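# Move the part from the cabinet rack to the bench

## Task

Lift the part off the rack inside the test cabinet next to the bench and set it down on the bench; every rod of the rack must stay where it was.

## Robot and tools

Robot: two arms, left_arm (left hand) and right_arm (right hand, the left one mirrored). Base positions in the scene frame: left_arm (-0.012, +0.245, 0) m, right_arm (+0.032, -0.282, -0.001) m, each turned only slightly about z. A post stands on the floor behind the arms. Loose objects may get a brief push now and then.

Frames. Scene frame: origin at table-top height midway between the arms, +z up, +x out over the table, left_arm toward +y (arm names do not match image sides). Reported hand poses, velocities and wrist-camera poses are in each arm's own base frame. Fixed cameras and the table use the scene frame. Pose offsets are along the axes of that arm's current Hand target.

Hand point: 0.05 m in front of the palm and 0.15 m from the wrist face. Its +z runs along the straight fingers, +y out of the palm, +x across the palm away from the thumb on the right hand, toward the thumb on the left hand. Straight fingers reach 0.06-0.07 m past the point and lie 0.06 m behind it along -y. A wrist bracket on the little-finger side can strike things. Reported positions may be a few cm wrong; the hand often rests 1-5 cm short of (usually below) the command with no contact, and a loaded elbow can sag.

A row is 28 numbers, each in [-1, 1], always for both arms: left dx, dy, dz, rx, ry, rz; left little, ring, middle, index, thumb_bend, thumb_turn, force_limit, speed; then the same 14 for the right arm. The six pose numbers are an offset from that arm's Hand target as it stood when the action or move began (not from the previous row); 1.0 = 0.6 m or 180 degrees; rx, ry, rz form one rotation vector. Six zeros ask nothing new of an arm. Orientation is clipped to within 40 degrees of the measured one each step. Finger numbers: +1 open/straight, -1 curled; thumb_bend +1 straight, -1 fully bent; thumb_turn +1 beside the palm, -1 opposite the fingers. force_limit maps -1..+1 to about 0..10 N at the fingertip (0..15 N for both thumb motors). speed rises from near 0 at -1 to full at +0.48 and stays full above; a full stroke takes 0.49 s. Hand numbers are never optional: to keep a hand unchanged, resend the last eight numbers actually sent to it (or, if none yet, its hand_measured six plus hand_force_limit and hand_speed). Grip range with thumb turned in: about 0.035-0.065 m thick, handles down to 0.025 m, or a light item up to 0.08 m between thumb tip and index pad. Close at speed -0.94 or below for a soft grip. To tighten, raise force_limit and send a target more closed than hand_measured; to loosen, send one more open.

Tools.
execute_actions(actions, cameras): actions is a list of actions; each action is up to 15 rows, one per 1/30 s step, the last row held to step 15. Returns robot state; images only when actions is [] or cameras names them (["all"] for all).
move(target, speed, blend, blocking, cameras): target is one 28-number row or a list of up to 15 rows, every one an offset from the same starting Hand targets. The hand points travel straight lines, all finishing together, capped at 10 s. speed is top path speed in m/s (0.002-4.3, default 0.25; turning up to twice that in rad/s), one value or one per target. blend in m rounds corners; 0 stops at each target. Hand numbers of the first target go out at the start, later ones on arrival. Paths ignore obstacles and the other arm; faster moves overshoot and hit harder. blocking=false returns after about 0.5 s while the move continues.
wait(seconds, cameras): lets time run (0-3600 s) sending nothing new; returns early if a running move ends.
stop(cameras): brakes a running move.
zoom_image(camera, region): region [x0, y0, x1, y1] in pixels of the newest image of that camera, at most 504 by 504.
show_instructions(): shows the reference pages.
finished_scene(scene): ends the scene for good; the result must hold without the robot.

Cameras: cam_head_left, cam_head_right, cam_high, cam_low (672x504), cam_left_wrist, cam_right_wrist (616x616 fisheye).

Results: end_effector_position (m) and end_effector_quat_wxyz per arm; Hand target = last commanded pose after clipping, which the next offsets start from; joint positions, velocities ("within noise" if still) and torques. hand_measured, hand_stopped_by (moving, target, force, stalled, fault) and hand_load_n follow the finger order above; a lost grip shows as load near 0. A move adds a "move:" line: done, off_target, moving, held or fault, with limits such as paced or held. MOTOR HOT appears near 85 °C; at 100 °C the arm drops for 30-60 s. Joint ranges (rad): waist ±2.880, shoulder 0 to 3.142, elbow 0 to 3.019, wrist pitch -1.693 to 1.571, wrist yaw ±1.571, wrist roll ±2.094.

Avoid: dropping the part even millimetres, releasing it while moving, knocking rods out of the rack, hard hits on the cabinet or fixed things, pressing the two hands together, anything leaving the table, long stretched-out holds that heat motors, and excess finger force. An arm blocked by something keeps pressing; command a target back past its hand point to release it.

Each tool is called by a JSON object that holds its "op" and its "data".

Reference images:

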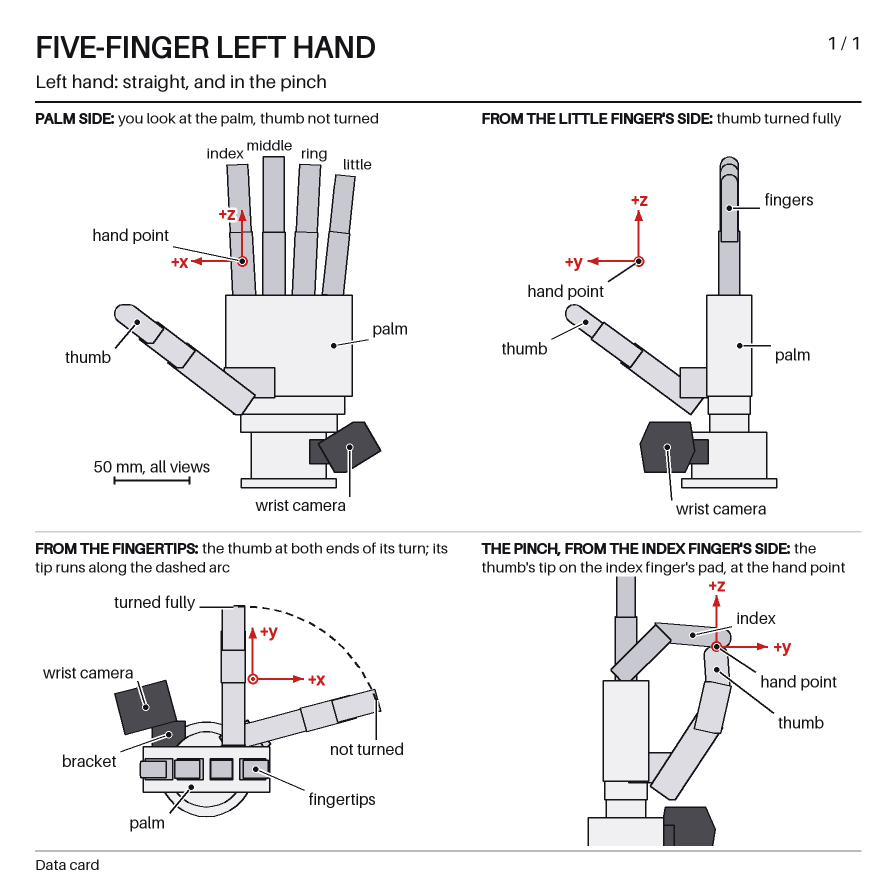

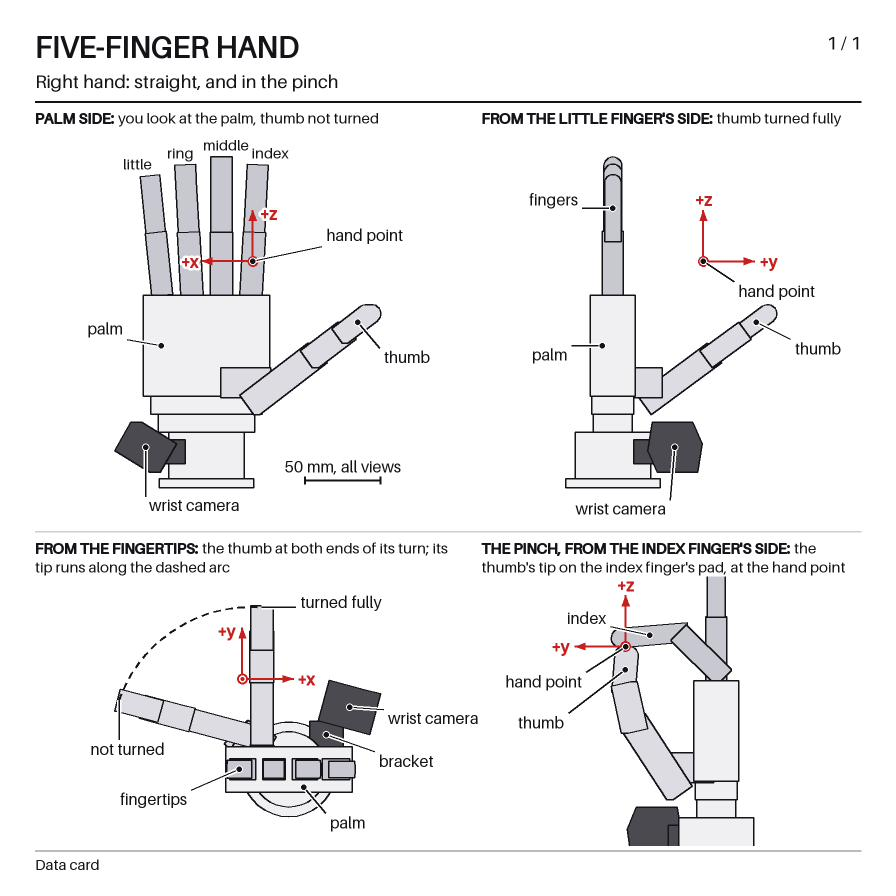

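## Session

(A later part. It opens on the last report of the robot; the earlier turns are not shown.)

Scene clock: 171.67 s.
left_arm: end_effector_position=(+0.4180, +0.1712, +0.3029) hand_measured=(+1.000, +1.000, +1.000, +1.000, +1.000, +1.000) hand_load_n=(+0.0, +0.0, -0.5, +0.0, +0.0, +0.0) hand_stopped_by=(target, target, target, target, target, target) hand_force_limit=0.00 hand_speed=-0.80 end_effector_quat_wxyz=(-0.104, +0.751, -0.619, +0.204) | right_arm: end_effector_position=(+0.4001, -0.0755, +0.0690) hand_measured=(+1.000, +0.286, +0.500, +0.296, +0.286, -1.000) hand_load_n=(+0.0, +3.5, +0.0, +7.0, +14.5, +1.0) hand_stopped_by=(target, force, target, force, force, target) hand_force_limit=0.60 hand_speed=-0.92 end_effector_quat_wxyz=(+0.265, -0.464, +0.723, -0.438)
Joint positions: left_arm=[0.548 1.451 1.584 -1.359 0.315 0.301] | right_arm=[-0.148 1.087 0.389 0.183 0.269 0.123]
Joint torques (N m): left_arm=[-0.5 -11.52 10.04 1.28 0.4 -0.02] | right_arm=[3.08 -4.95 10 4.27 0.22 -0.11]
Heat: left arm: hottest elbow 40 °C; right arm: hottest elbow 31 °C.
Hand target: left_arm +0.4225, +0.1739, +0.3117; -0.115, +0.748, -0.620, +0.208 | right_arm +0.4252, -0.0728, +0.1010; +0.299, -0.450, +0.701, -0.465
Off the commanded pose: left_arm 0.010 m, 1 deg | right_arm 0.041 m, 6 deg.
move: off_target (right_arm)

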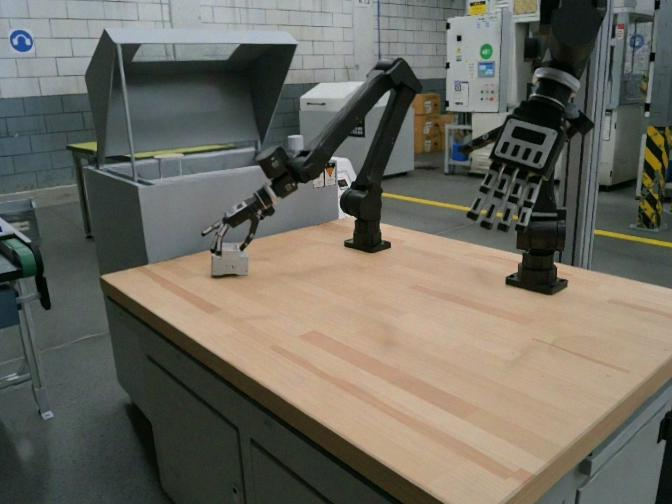

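Still following freely. Continue in small steps.

{"op": "move", "data": {"target": [[0,0,0,0,0,0,1,1,1,1,1,1,0,-0.8, 0,0.0061,0.0026,0,0,0,1,-0.02,0.5,-0.06,0.1,-1,0.6,-0.92]], "cameras": ["cam_low"], "speed": [0.02]}}

{"op": "zoom_image", "data": {"camera": "cam_low", "region": [190, 210, 260, 280]}}

Scene clock: 172.87 s.
left_arm: end_effector_position=(+0.4180, +0.1712, +0.3029) hand_measured=(+1.000, +1.000, +1.000, +1.000, +1.000, +1.000) hand_load_n=(+0.0, +0.0, +0.0, +0.0, -0.5, -0.5) hand_stopped_by=(target, target, target, target, target, target) hand_force_limit=0.00 hand_speed=-0.80 end_effector_quat_wxyz=(-0.104, +0.751, -0.619, +0.204) | right_arm: end_effector_position=(+0.4024, -0.0758, +0.0687) hand_measured=(+1.000, +0.286, +0.500, +0.296, +0.286, -1.000) hand_load_n=(+0.0, +3.5, +0.0, +7.0, +14.0, +0.5) hand_stopped_by=(target, force, target, force, force, target) hand_force_limit=0.60 hand_speed=-0.92 end_effector_quat_wxyz=(+0.268, -0.462, +0.721, -0.441)
Joint positions: left_arm=[0.548 1.451 1.584 -1.359 0.315 0.301] | right_arm=[-0.148 1.097 0.386 0.204 0.269 0.123]
Joint torques (N m): left_arm=[-0.56 -12.04 10.02 1.28 0.4 0.01] | right_arm=[3.02 -4.54 9.61 4.18 0.22 -0.1]
Heat: left arm: hottest elbow 40 °C; right arm: hottest elbow 31 °C.
Hand target: left_arm +0.4225, +0.1739, +0.3117; -0.115, +0.748, -0.620, +0.208 | right_arm +0.4252, -0.0728, +0.0969; +0.299, -0.450, +0.701, -0.465
Off the commanded pose: left_arm 0.010 m, 1 deg | right_arm 0.037 m, 5 deg.
move: off_target (right_arm)

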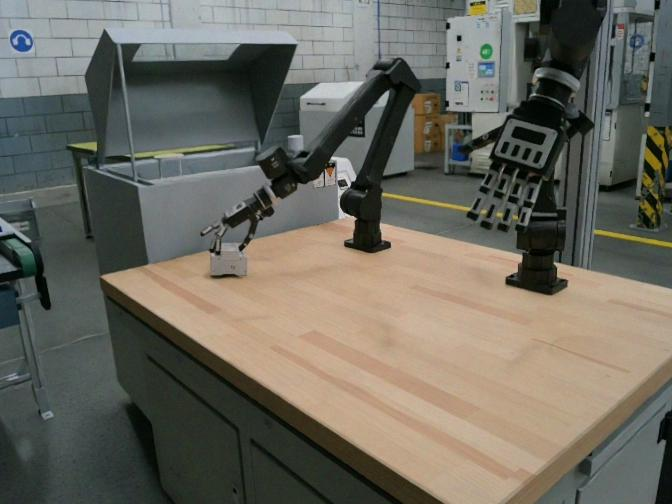

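Scaled by 7.200 from the camera's image (finer frame: 960x720).

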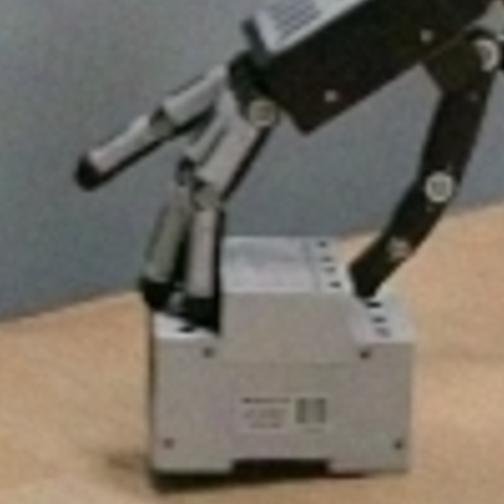

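{"op": "move", "data": {"target": [[0,0,0,0,0,0,1,1,1,1,1,1,0,-0.8, 0,0.0123,0.0052,0,0,0,1,-0.02,0.5,-0.06,0.1,-1,0.6,-0.92]], "cameras": ["cam_low","cam_right_wrist"], "speed": [0.02]}}

{"op": "zoom_image", "data": {"camera": "cam_low", "region": [190, 210, 260, 280]}}

{"op": "zoom_image", "data": {"camera": "cam_right_wrist", "region": [240, 190, 480, 430]}}

Scene clock: 174.83 s.
left_arm: end_effector_position=(+0.4180, +0.1712, +0.3029) hand_measured=(+1.000, +1.000, +1.000, +1.000, +1.000, +1.000) hand_load_n=(+0.0, +0.0, +0.0, +0.0, +0.0, +0.0) hand_stopped_by=(target, target, target, target, target, target) hand_force_limit=0.00 hand_speed=-0.80 end_effector_quat_wxyz=(-0.104, +0.751, -0.619, +0.204) | right_arm: end_effector_position=(+0.4075, -0.0770, +0.0684) hand_measured=(+1.000, +0.286, +0.500, +0.296, +0.286, -1.000) hand_load_n=(+0.0, +4.5, +0.0, +7.5, +13.0, +0.5) hand_stopped_by=(target, force, target, force, force, target) hand_force_limit=0.60 hand_speed=-0.92 end_effector_quat_wxyz=(+0.274, -0.459, +0.717, -0.448)
Joint positions: left_arm=[0.548 1.451 1.584 -1.359 0.315 0.301] | right_arm=[-0.148 1.118 0.383 0.25 0.27 0.12]
Joint torques (N m): left_arm=[-0.73 -11.63 10.03 1.32 0.41 -0.01] | right_arm=[3.02 -4.19 8.91 4.1 0.16 -0.08]
Heat: left arm: hottest elbow 40 °C; right arm: hottest elbow 31 °C.
Hand target: left_arm +0.4225, +0.1739, +0.3117; -0.115, +0.748, -0.620, +0.208 | right_arm +0.4253, -0.0728, +0.0890; +0.299, -0.450, +0.701, -0.465
Off the commanded pose: left_arm 0.010 m, 1 deg | right_arm 0.027 m, 4 deg.
move: off_target (right_arm)
cam_right_wrist: T_world_to_cam=[[-0.4943, -0.06147, -0.86711, 0.25391], [-0.173, 0.9845, 0.02883, 0.14314], [0.8519, 0.16427, -0.49727, -0.17733]] pos_world=[0.30135, -0.09619, 0.12786]

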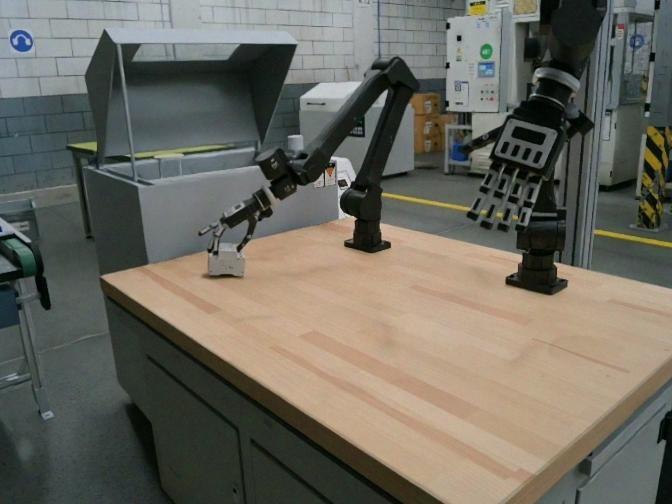

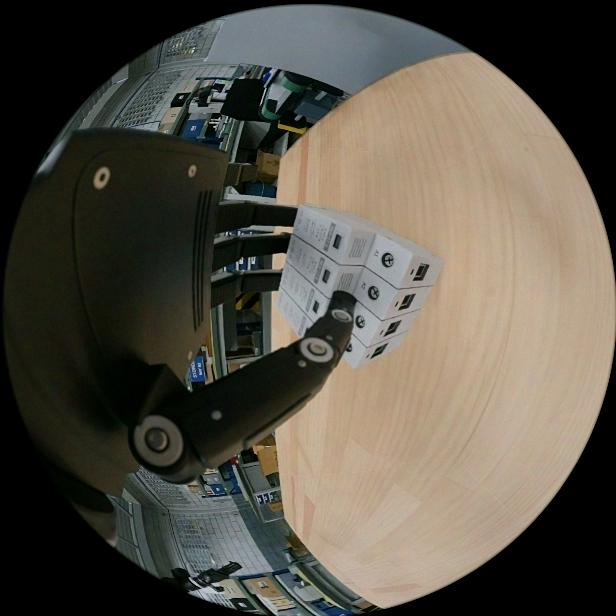

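Scaled by 7.200 from the camera's image (finer frame: 960x720).

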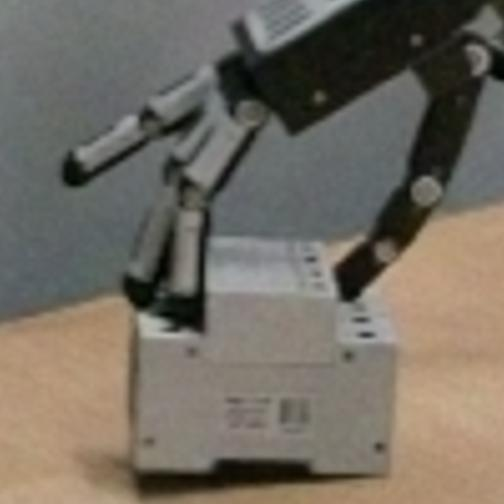

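Scaled by 2.100 from the camera's image (finer frame: 880x880).

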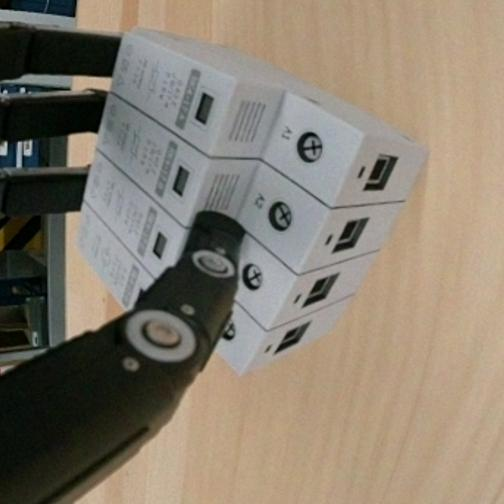

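{"op": "move", "data": {"target": [[0,0,0,0,0,0,1,1,1,1,1,1,0,-0.8, 0,-0.0123,-0.0052,-0.0372,0,0,1,-0.02,0.5,-0.06,0.1,-1,0.6,-0.92]], "cameras": ["cam_low","cam_high"], "speed": [0.03]}}

{"op": "zoom_image", "data": {"camera": "cam_low", "region": [190, 210, 260, 280]}}

{"op": "zoom_image", "data": {"camera": "cam_high", "region": [360, 170, 430, 240]}}

Scene clock: 181.43 s.
left_arm: end_effector_position=(+0.4180, +0.1712, +0.3029) hand_measured=(+1.000, +1.000, +1.000, +1.000, +1.000, +1.000) hand_load_n=(+0.0, +0.0, +0.0, +0.0, -0.5, +0.0) hand_stopped_by=(target, target, target, target, target, target) hand_force_limit=0.00 hand_speed=-0.80 end_effector_quat_wxyz=(-0.104, +0.751, -0.619, +0.204) | right_arm: end_effector_position=(+0.4024, -0.0699, +0.0646) hand_measured=(+1.000, +0.286, +0.500, +0.296, +0.286, -1.000) hand_load_n=(+0.0, +5.0, +0.0, +8.5, +12.5, +1.0) hand_stopped_by=(target, force, target, force, force, target) hand_force_limit=0.60 hand_speed=-0.92 end_effector_quat_wxyz=(+0.250, -0.480, +0.737, -0.405)
Joint positions: left_arm=[0.548 1.451 1.584 -1.359 0.315 0.301] | right_arm=[-0.148 1.112 0.444 0.07 0.244 0.137]
Joint torques (N m): left_arm=[-0.56 -11.93 10 1.36 0.43 0] | right_arm=[1.67 -5.89 11.79 1.81 0.06 -0.03]
Heat: left arm: hottest elbow 40 °C; right arm: hottest elbow 31 °C.
Hand target: left_arm +0.4225, +0.1739, +0.3117; -0.115, +0.748, -0.620, +0.208 | right_arm +0.4252, -0.0728, +0.0969; +0.272, -0.467, +0.727, -0.423
Off the commanded pose: left_arm 0.010 m, 1 deg | right_arm 0.040 m, 4 deg.
move: off_target (right_arm)
Images, in order (width x height): cam_high 672x504, cam_low 672x504.

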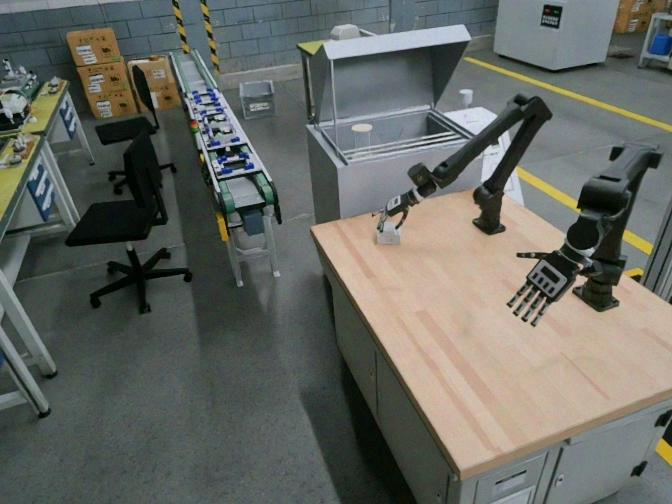

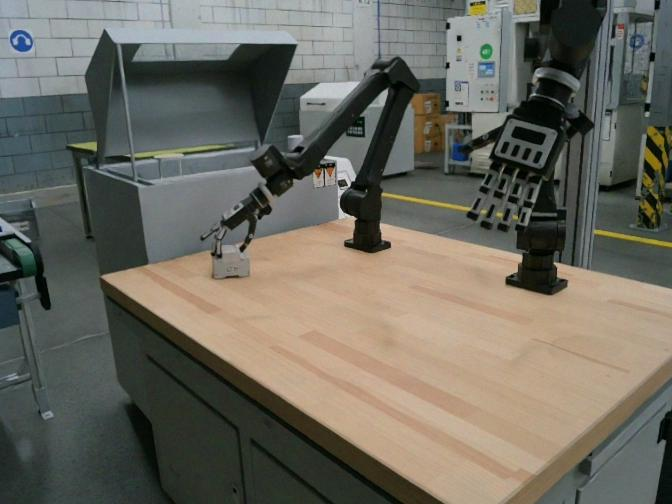

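Scaled by 7.200 from the camera's image (finer frame: 960x720).

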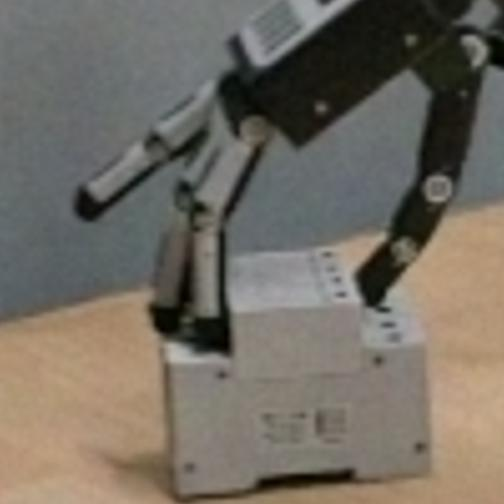

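Scaled by 7.200 from the camera's image (finer frame: 960x720).

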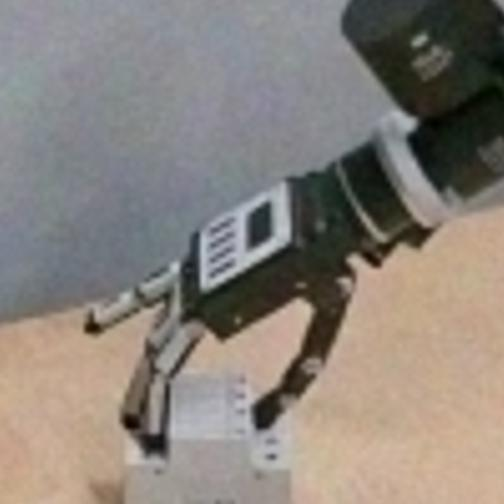

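{"op": "move", "data": {"target": [[0,0,0,0,0,0,1,1,1,1,1,1,0,-0.8, 0,0.0145,0.0082,0,0,0,1,-0.02,0.5,-0.06,0.1,-1,0.6,-0.92]], "cameras": ["cam_low","cam_high"], "speed": [0.02]}}

{"op": "zoom_image", "data": {"camera": "cam_low", "region": [190, 210, 260, 280]}}

Scene clock: 182.97 s.
left_arm: end_effector_position=(+0.4180, +0.1712, +0.3029) hand_measured=(+1.000, +1.000, +1.000, +1.000, +1.000, +1.000) hand_load_n=(+0.0, +0.0, +0.0, +0.0, +0.0, +0.0) hand_stopped_by=(target, target, target, target, target, target) hand_force_limit=0.00 hand_speed=-0.80 end_effector_quat_wxyz=(-0.104, +0.751, -0.619, +0.204) | right_arm: end_effector_position=(+0.4024, -0.0699, +0.0645) hand_measured=(+1.000, +0.286, +0.500, +0.296, +0.286, -1.000) hand_load_n=(+0.0, +5.0, -0.5, +8.5, +12.5, +0.5) hand_stopped_by=(target, force, target, force, force, target) hand_force_limit=0.60 hand_speed=-0.92 end_effector_quat_wxyz=(+0.250, -0.480, +0.737, -0.405)
Joint positions: left_arm=[0.548 1.451 1.584 -1.359 0.315 0.301] | right_arm=[-0.148 1.112 0.444 0.07 0.244 0.138]
Joint torques (N m): left_arm=[-0.73 -11.87 10 1.33 0.41 0] | right_arm=[1.73 -3.96 10.56 3.34 0.07 -0.04]
Heat: left arm: hottest elbow 40 °C; right arm: hottest elbow 31 °C.
Hand target: left_arm +0.4225, +0.1739, +0.3117; -0.115, +0.748, -0.620, +0.208 | right_arm +0.4252, -0.0728, +0.0870; +0.272, -0.467, +0.727, -0.423
Off the commanded pose: left_arm 0.010 m, 1 deg | right_arm 0.032 m, 4 deg.
move: off_target (right_arm)
Images, in order (width x height): cam_high 672x504, cam_low 672x504.

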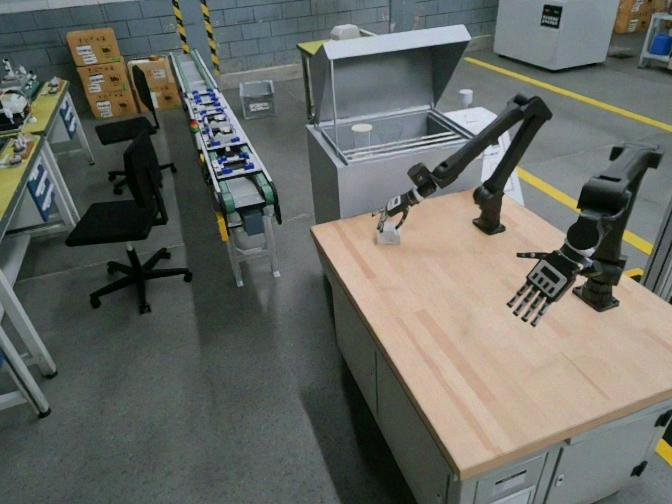

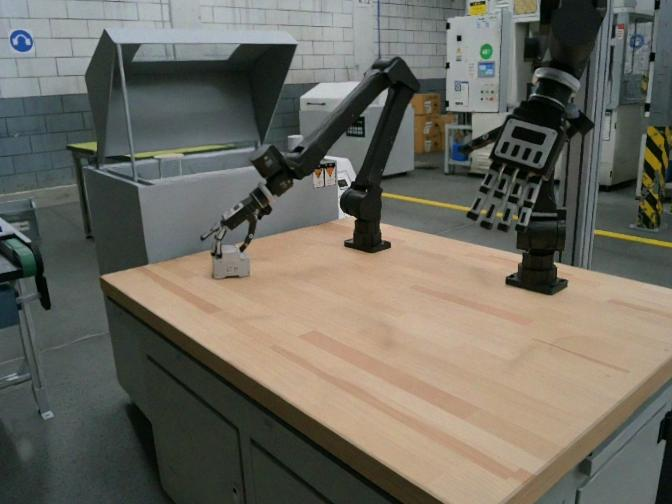

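Scaled by 7.200 from the camera's image (finer frame: 960x720).

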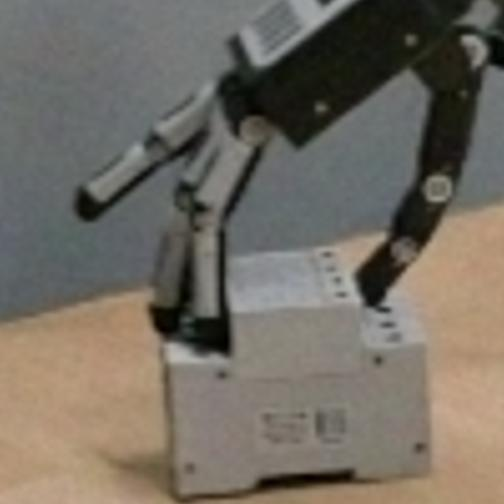

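{"op": "move", "data": {"target": [[0,0,0,0,0,0,1,1,1,1,1,1,0,-0.8, 0,0.0203,0.0115,0,0,0,1,-0.02,0.5,-0.06,0.1,-1,0.6,-0.92]], "cameras": ["cam_low","cam_right_wrist"], "speed": [0.02]}}

{"op": "zoom_image", "data": {"camera": "cam_low", "region": [190, 210, 260, 280]}}

{"op": "zoom_image", "data": {"camera": "cam_right_wrist", "region": [240, 190, 480, 430]}}

Scene clock: 184.80 s.
left_arm: end_effector_position=(+0.4180, +0.1712, +0.3029) hand_measured=(+1.000, +1.000, +1.000, +1.000, +1.000, +1.000) hand_load_n=(+0.0, +0.0, +0.0, +0.0, -0.5, +0.0) hand_stopped_by=(target, target, target, target, target, target) hand_force_limit=0.00 hand_speed=-0.80 end_effector_quat_wxyz=(-0.104, +0.751, -0.619, +0.204) | right_arm: end_effector_position=(+0.4128, -0.0715, +0.0640) hand_measured=(+1.000, +0.286, +0.500, +0.296, +0.286, -1.000) hand_load_n=(+0.0, +6.5, -0.5, +9.5, +10.5, +0.5) hand_stopped_by=(target, force, target, force, force, target) hand_force_limit=0.60 hand_speed=-0.92 end_effector_quat_wxyz=(+0.260, -0.475, +0.732, -0.414)
Joint positions: left_arm=[0.548 1.451 1.584 -1.359 0.315 0.301] | right_arm=[-0.148 1.146 0.444 0.135 0.244 0.138]
Joint torques (N m): left_arm=[-0.5 -11.63 10.04 1.35 0.39 0.01] | right_arm=[1.79 -3.43 8.9 3.3 0.07 -0.04]
Heat: left arm: hottest elbow 40 °C; right arm: hottest elbow 31 °C.
Hand target: left_arm +0.4225, +0.1739, +0.3117; -0.115, +0.748, -0.620, +0.208 | right_arm +0.4252, -0.0728, +0.0729; +0.272, -0.467, +0.727, -0.423
Off the commanded pose: left_arm 0.010 m, 1 deg | right_arm 0.015 m, 2 deg.
move: off_target (right_arm)
cam_right_wrist: T_world_to_cam=[[-0.55518, -0.03544, -0.83098, 0.27772], [-0.18311, 0.97979, 0.08056, 0.13929], [0.81132, 0.19689, -0.55044, -0.16246]] pos_world=[0.3115, -0.09464, 0.13014]

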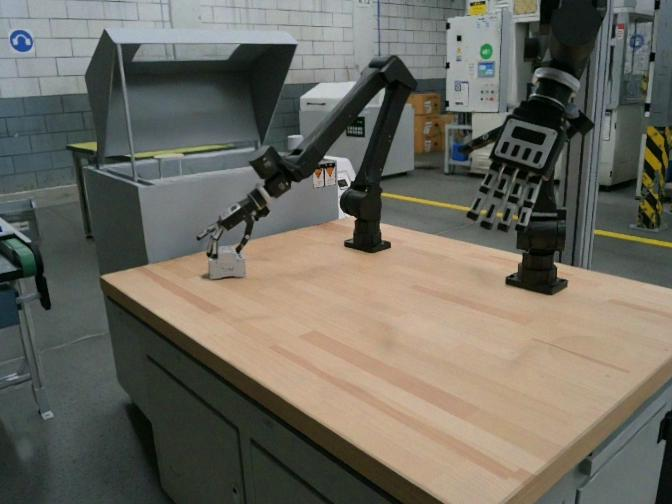

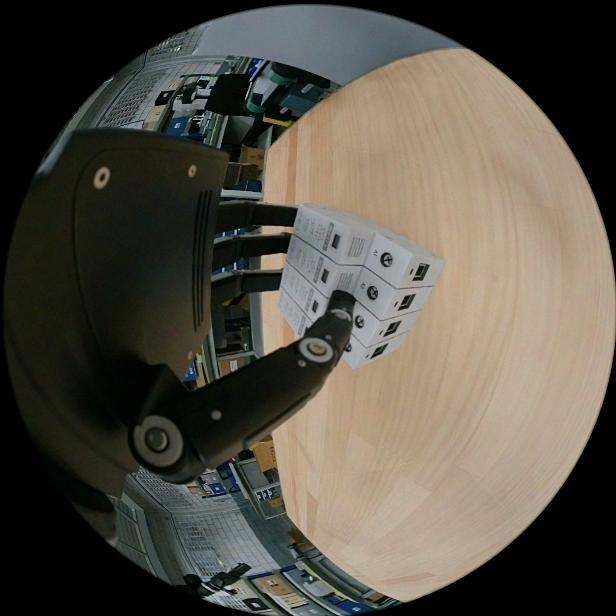

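Scaled by 7.200 from the camera's image (finer frame: 960x720).

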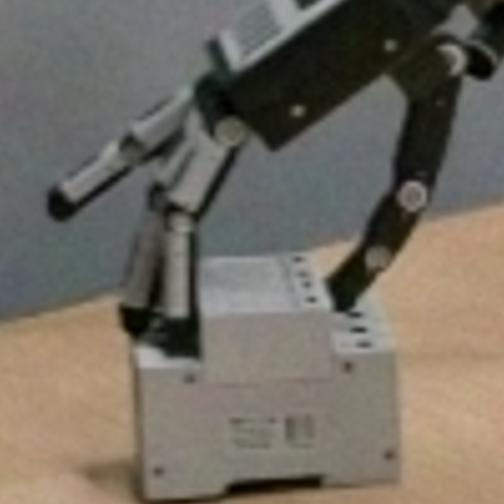

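Scaled by 2.100 from the camera's image (finer frame: 880x880).

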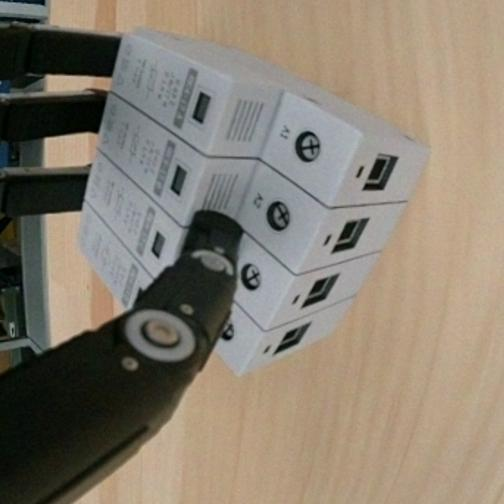

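{"op": "move", "data": {"target": [[0,0,0,0,0,0,1,1,1,1,1,1,0,-0.8, 0,-0.0072,-0.0041,-0.016,0,0,1,-0.02,0.5,-0.06,0.1,-1,0.6,-0.92]], "cameras": ["cam_low"], "speed": [0.02]}}

{"op": "zoom_image", "data": {"camera": "cam_low", "region": [190, 210, 260, 280]}}

Scene clock: 187.30 s.
left_arm: end_effector_position=(+0.4180, +0.1712, +0.3029) hand_measured=(+1.000, +1.000, +1.000, +1.000, +1.000, +1.000) hand_load_n=(+0.0, +0.0, +0.0, +0.0, +0.0, +0.0) hand_stopped_by=(target, target, target, target, target, target) hand_force_limit=0.00 hand_speed=-0.80 end_effector_quat_wxyz=(-0.104, +0.751, -0.619, +0.204) | right_arm: end_effector_position=(+0.4114, -0.0686, +0.0632) hand_measured=(+1.000, +0.286, +0.500, +0.296, +0.286, -1.000) hand_load_n=(+0.0, +5.5, +0.0, +9.0, +11.5, +0.5) hand_stopped_by=(target, force, target, force, force, target) hand_force_limit=0.60 hand_speed=-0.92 end_effector_quat_wxyz=(+0.253, -0.482, +0.738, -0.399)
Joint positions: left_arm=[0.548 1.451 1.584 -1.359 0.315 0.301] | right_arm=[-0.148 1.146 0.466 0.076 0.232 0.144]
Joint torques (N m): left_arm=[-0.85 -11.69 10.03 1.33 0.4 -0.01] | right_arm=[1.2 -4.31 10.66 1.5 0 -0.03]
Heat: left arm: hottest elbow 40 °C; right arm: hottest elbow 31 °C.
Hand target: left_arm +0.4225, +0.1739, +0.3117; -0.115, +0.748, -0.620, +0.208 | right_arm +0.4252, -0.0728, +0.0779; +0.260, -0.474, +0.738, -0.405
Off the commanded pose: left_arm 0.010 m, 1 deg | right_arm 0.020 m, 1 deg.
move: off_target (right_arm)

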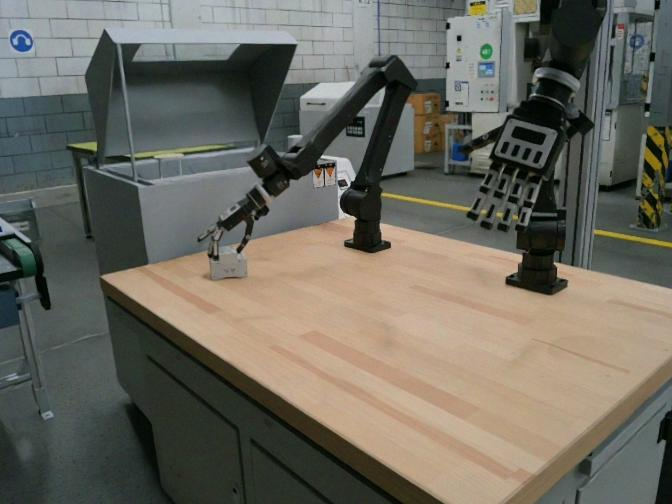

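Scaled by 7.200 from the camera's image (finer frame: 960x720).

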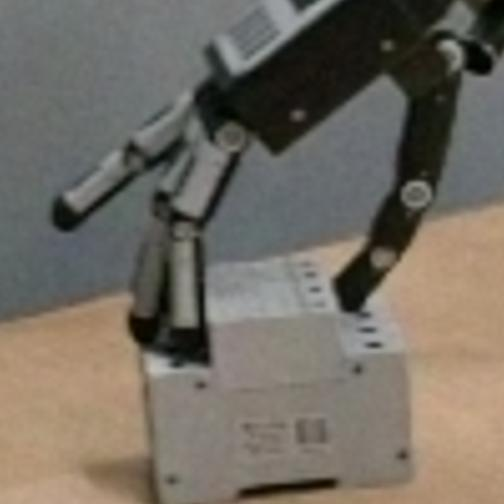

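{"op": "move", "data": {"target": [[0,0,0,0,0,0,1,1,1,1,1,1,0,-0.8, 0,0,0,0,0,0,1,0.5,0.55,0.5,0.45,-1,0.6,-0.92]], "cameras": ["cam_low","cam_right_wrist"], "speed": [0.02]}}

{"op": "zoom_image", "data": {"camera": "cam_low", "region": [190, 210, 260, 280]}}

{"op": "zoom_image", "data": {"camera": "cam_right_wrist", "region": [240, 190, 480, 430]}}

Scene clock: 189.73 s.
left_arm: end_effector_position=(+0.4180, +0.1712, +0.3029) hand_measured=(+1.000, +1.000, +1.000, +1.000, +1.000, +1.000) hand_load_n=(+0.0, +0.0, +0.0, +0.0, -0.5, +0.0) hand_stopped_by=(target, target, target, target, target, target) hand_force_limit=0.00 hand_speed=-0.80 end_effector_quat_wxyz=(-0.104, +0.751, -0.619, +0.204) | right_arm: end_effector_position=(+0.4110, -0.0684, +0.0628) hand_measured=(+1.000, +0.500, +0.550, +0.500, +0.450, -1.000) hand_load_n=(+0.0, +0.0, +0.0, +0.0, +0.0, +0.0) hand_stopped_by=(target, target, target, target, target, target) hand_force_limit=0.60 hand_speed=-0.92 end_effector_quat_wxyz=(+0.252, -0.482, +0.738, -0.398)
Joint positions: left_arm=[0.548 1.451 1.584 -1.359 0.315 0.301] | right_arm=[-0.148 1.146 0.466 0.073 0.231 0.144]
Joint torques (N m): left_arm=[-0.67 -11.93 10.02 1.32 0.42 0.01] | right_arm=[1.14 -4.31 10.67 1.61 0.03 -0.02]
Heat: left arm: hottest elbow 40 °C; right arm: hottest elbow 31 °C.
Hand target: left_arm +0.4225, +0.1739, +0.3117; -0.115, +0.748, -0.620, +0.208 | right_arm +0.4252, -0.0728, +0.0779; +0.260, -0.474, +0.738, -0.405
Off the commanded pose: left_arm 0.010 m, 1 deg | right_arm 0.021 m, 2 deg.
move: done
cam_right_wrist: T_world_to_cam=[[-0.58453, -0.02522, -0.81098, 0.28725], [-0.18682, 0.97684, 0.10428, 0.13583], [0.78957, 0.21247, -0.5757, -0.15072]] pos_world=[0.31228, -0.09342, 0.13202]

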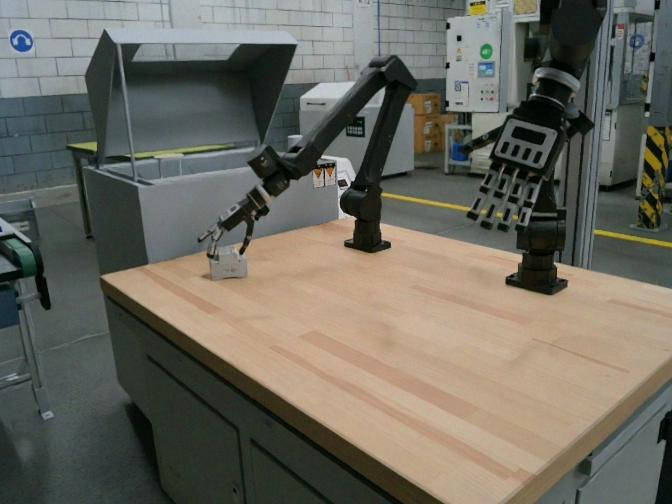

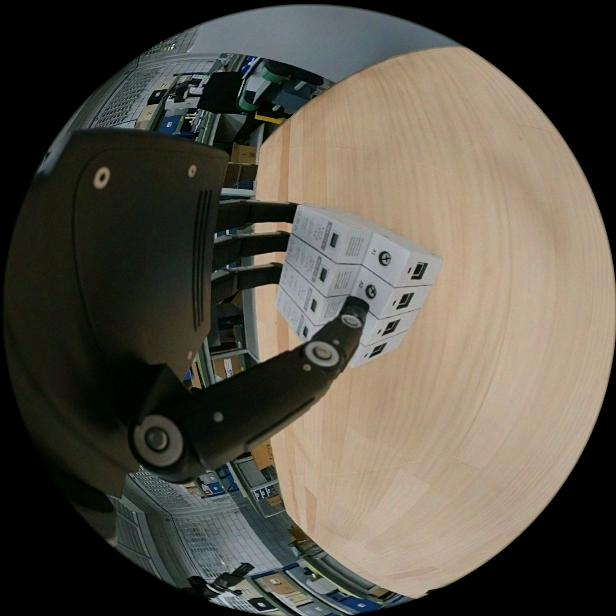

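Scaled by 7.200 from the camera's image (finer frame: 960x720).

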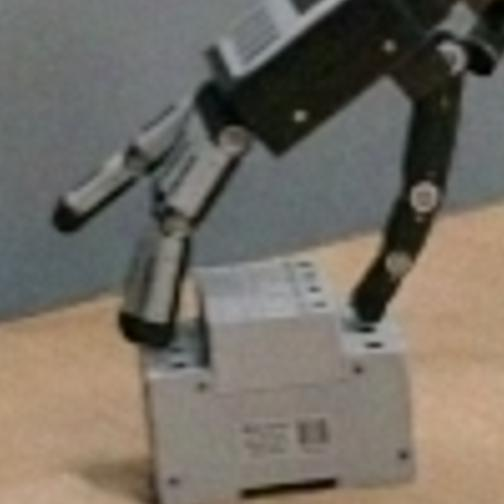

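Scaled by 2.100 from the camera's image (finer frame: 880x880).

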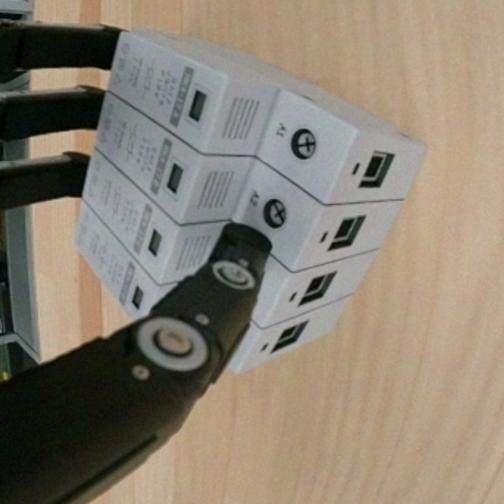

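{"op": "move", "data": {"target": [[0,0,0,0,0,0,1,1,1,1,1,1,0,-0.8, 0,-0.211,-0.1347,0,0,0,1,0.6,0.6,0.6,0.45,-1,0.6,-0.7]], "cameras": ["cam_low","cam_right_wrist","cam_high","cam_head_left"], "speed": [0.07]}}

{"op": "zoom_image", "data": {"camera": "cam_low", "region": [180, 200, 270, 290]}}

{"op": "zoom_image", "data": {"camera": "cam_high", "region": [300, 90, 500, 260]}}

Scene clock: 193.40 s.
left_arm: end_effector_position=(+0.4180, +0.1712, +0.3029) hand_measured=(+1.000, +1.000, +1.000, +1.000, +1.000, +1.000) hand_load_n=(+0.0, +0.0, +0.0, +0.0, +0.0, +0.0) hand_stopped_by=(target, target, target, target, target, target) hand_force_limit=0.00 hand_speed=-0.80 end_effector_quat_wxyz=(-0.104, +0.751, -0.619, +0.204) | right_arm: end_effector_position=(+0.4144, -0.0689, +0.1987) hand_measured=(+1.000, +0.600, +0.600, +0.600, +0.450, -1.000) hand_load_n=(-0.5, +0.0, +0.0, +0.0, +0.0, +0.0) hand_stopped_by=(target, target, target, target, target, target) hand_force_limit=0.60 hand_speed=-0.70 end_effector_quat_wxyz=(+0.245, -0.486, +0.742, -0.392)
Joint positions: left_arm=[0.548 1.451 1.584 -1.359 0.315 0.301] | right_arm=[-0.148 0.954 0.756 -0.432 0.231 0.144]
Joint torques (N m): left_arm=[-0.62 -11.58 10.03 1.31 0.39 -0.01] | right_arm=[1.26 -4.6 13.03 1.58 0.05 -0.02]
Heat: left arm: hottest elbow 40 °C; right arm: hottest elbow 31 °C.
Hand target: left_arm +0.4225, +0.1739, +0.3117; -0.115, +0.748, -0.620, +0.208 | right_arm +0.4249, -0.0728, +0.2280; +0.260, -0.474, +0.738, -0.405
Off the commanded pose: left_arm 0.010 m, 1 deg | right_arm 0.031 m, 3 deg.
move: off_target (right_arm)
cam_right_wrist: T_world_to_cam=[[-0.60273, -0.02243, -0.79763, 0.40463], [-0.18434, 0.97648, 0.11183, 0.1203], [0.77636, 0.21444, -0.59269, -0.06605]] pos_world=[0.31734, -0.09423, 0.27014]
Images, in order (width x height): cam_head_left 672x504, cam_high 672x504, cam_low 672x504, cam_right_wrist 616x616.

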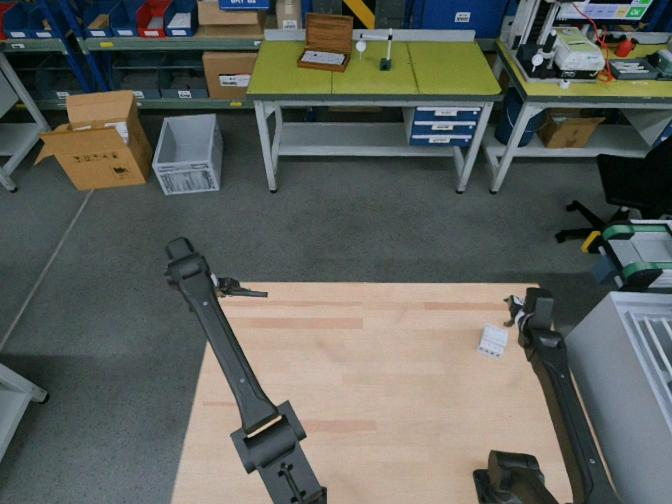

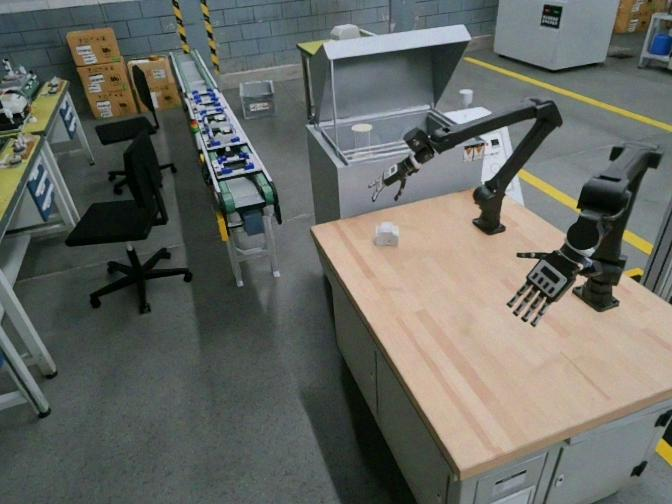

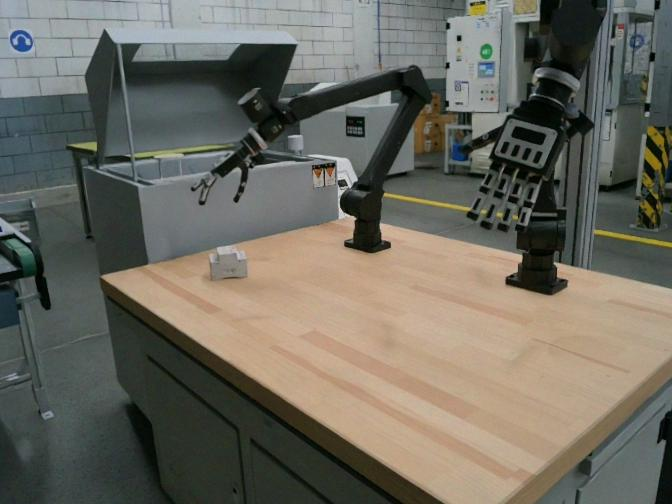

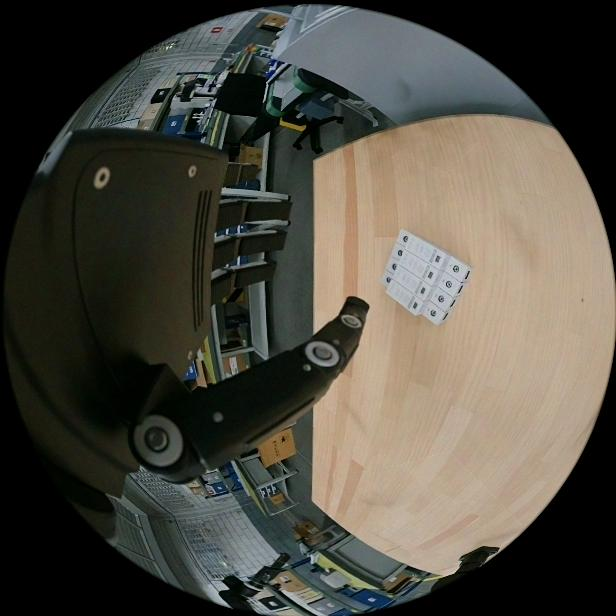

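Scaled by 5.600 from the camera's image (finer frame: 960x720).

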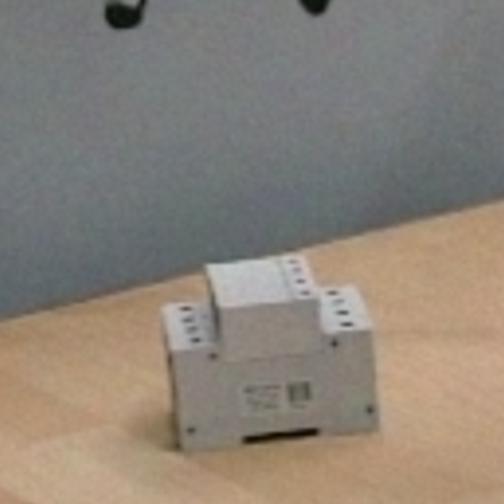

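Scaled by 2.520 from the camera's image (finer frame: 960x720).

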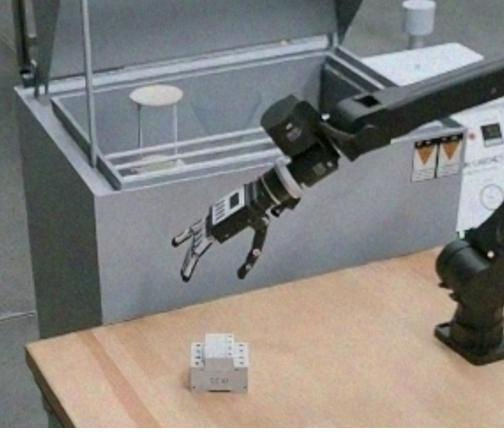

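{"op": "finished_scene", "data": {}}

The scene is finished: the task was done.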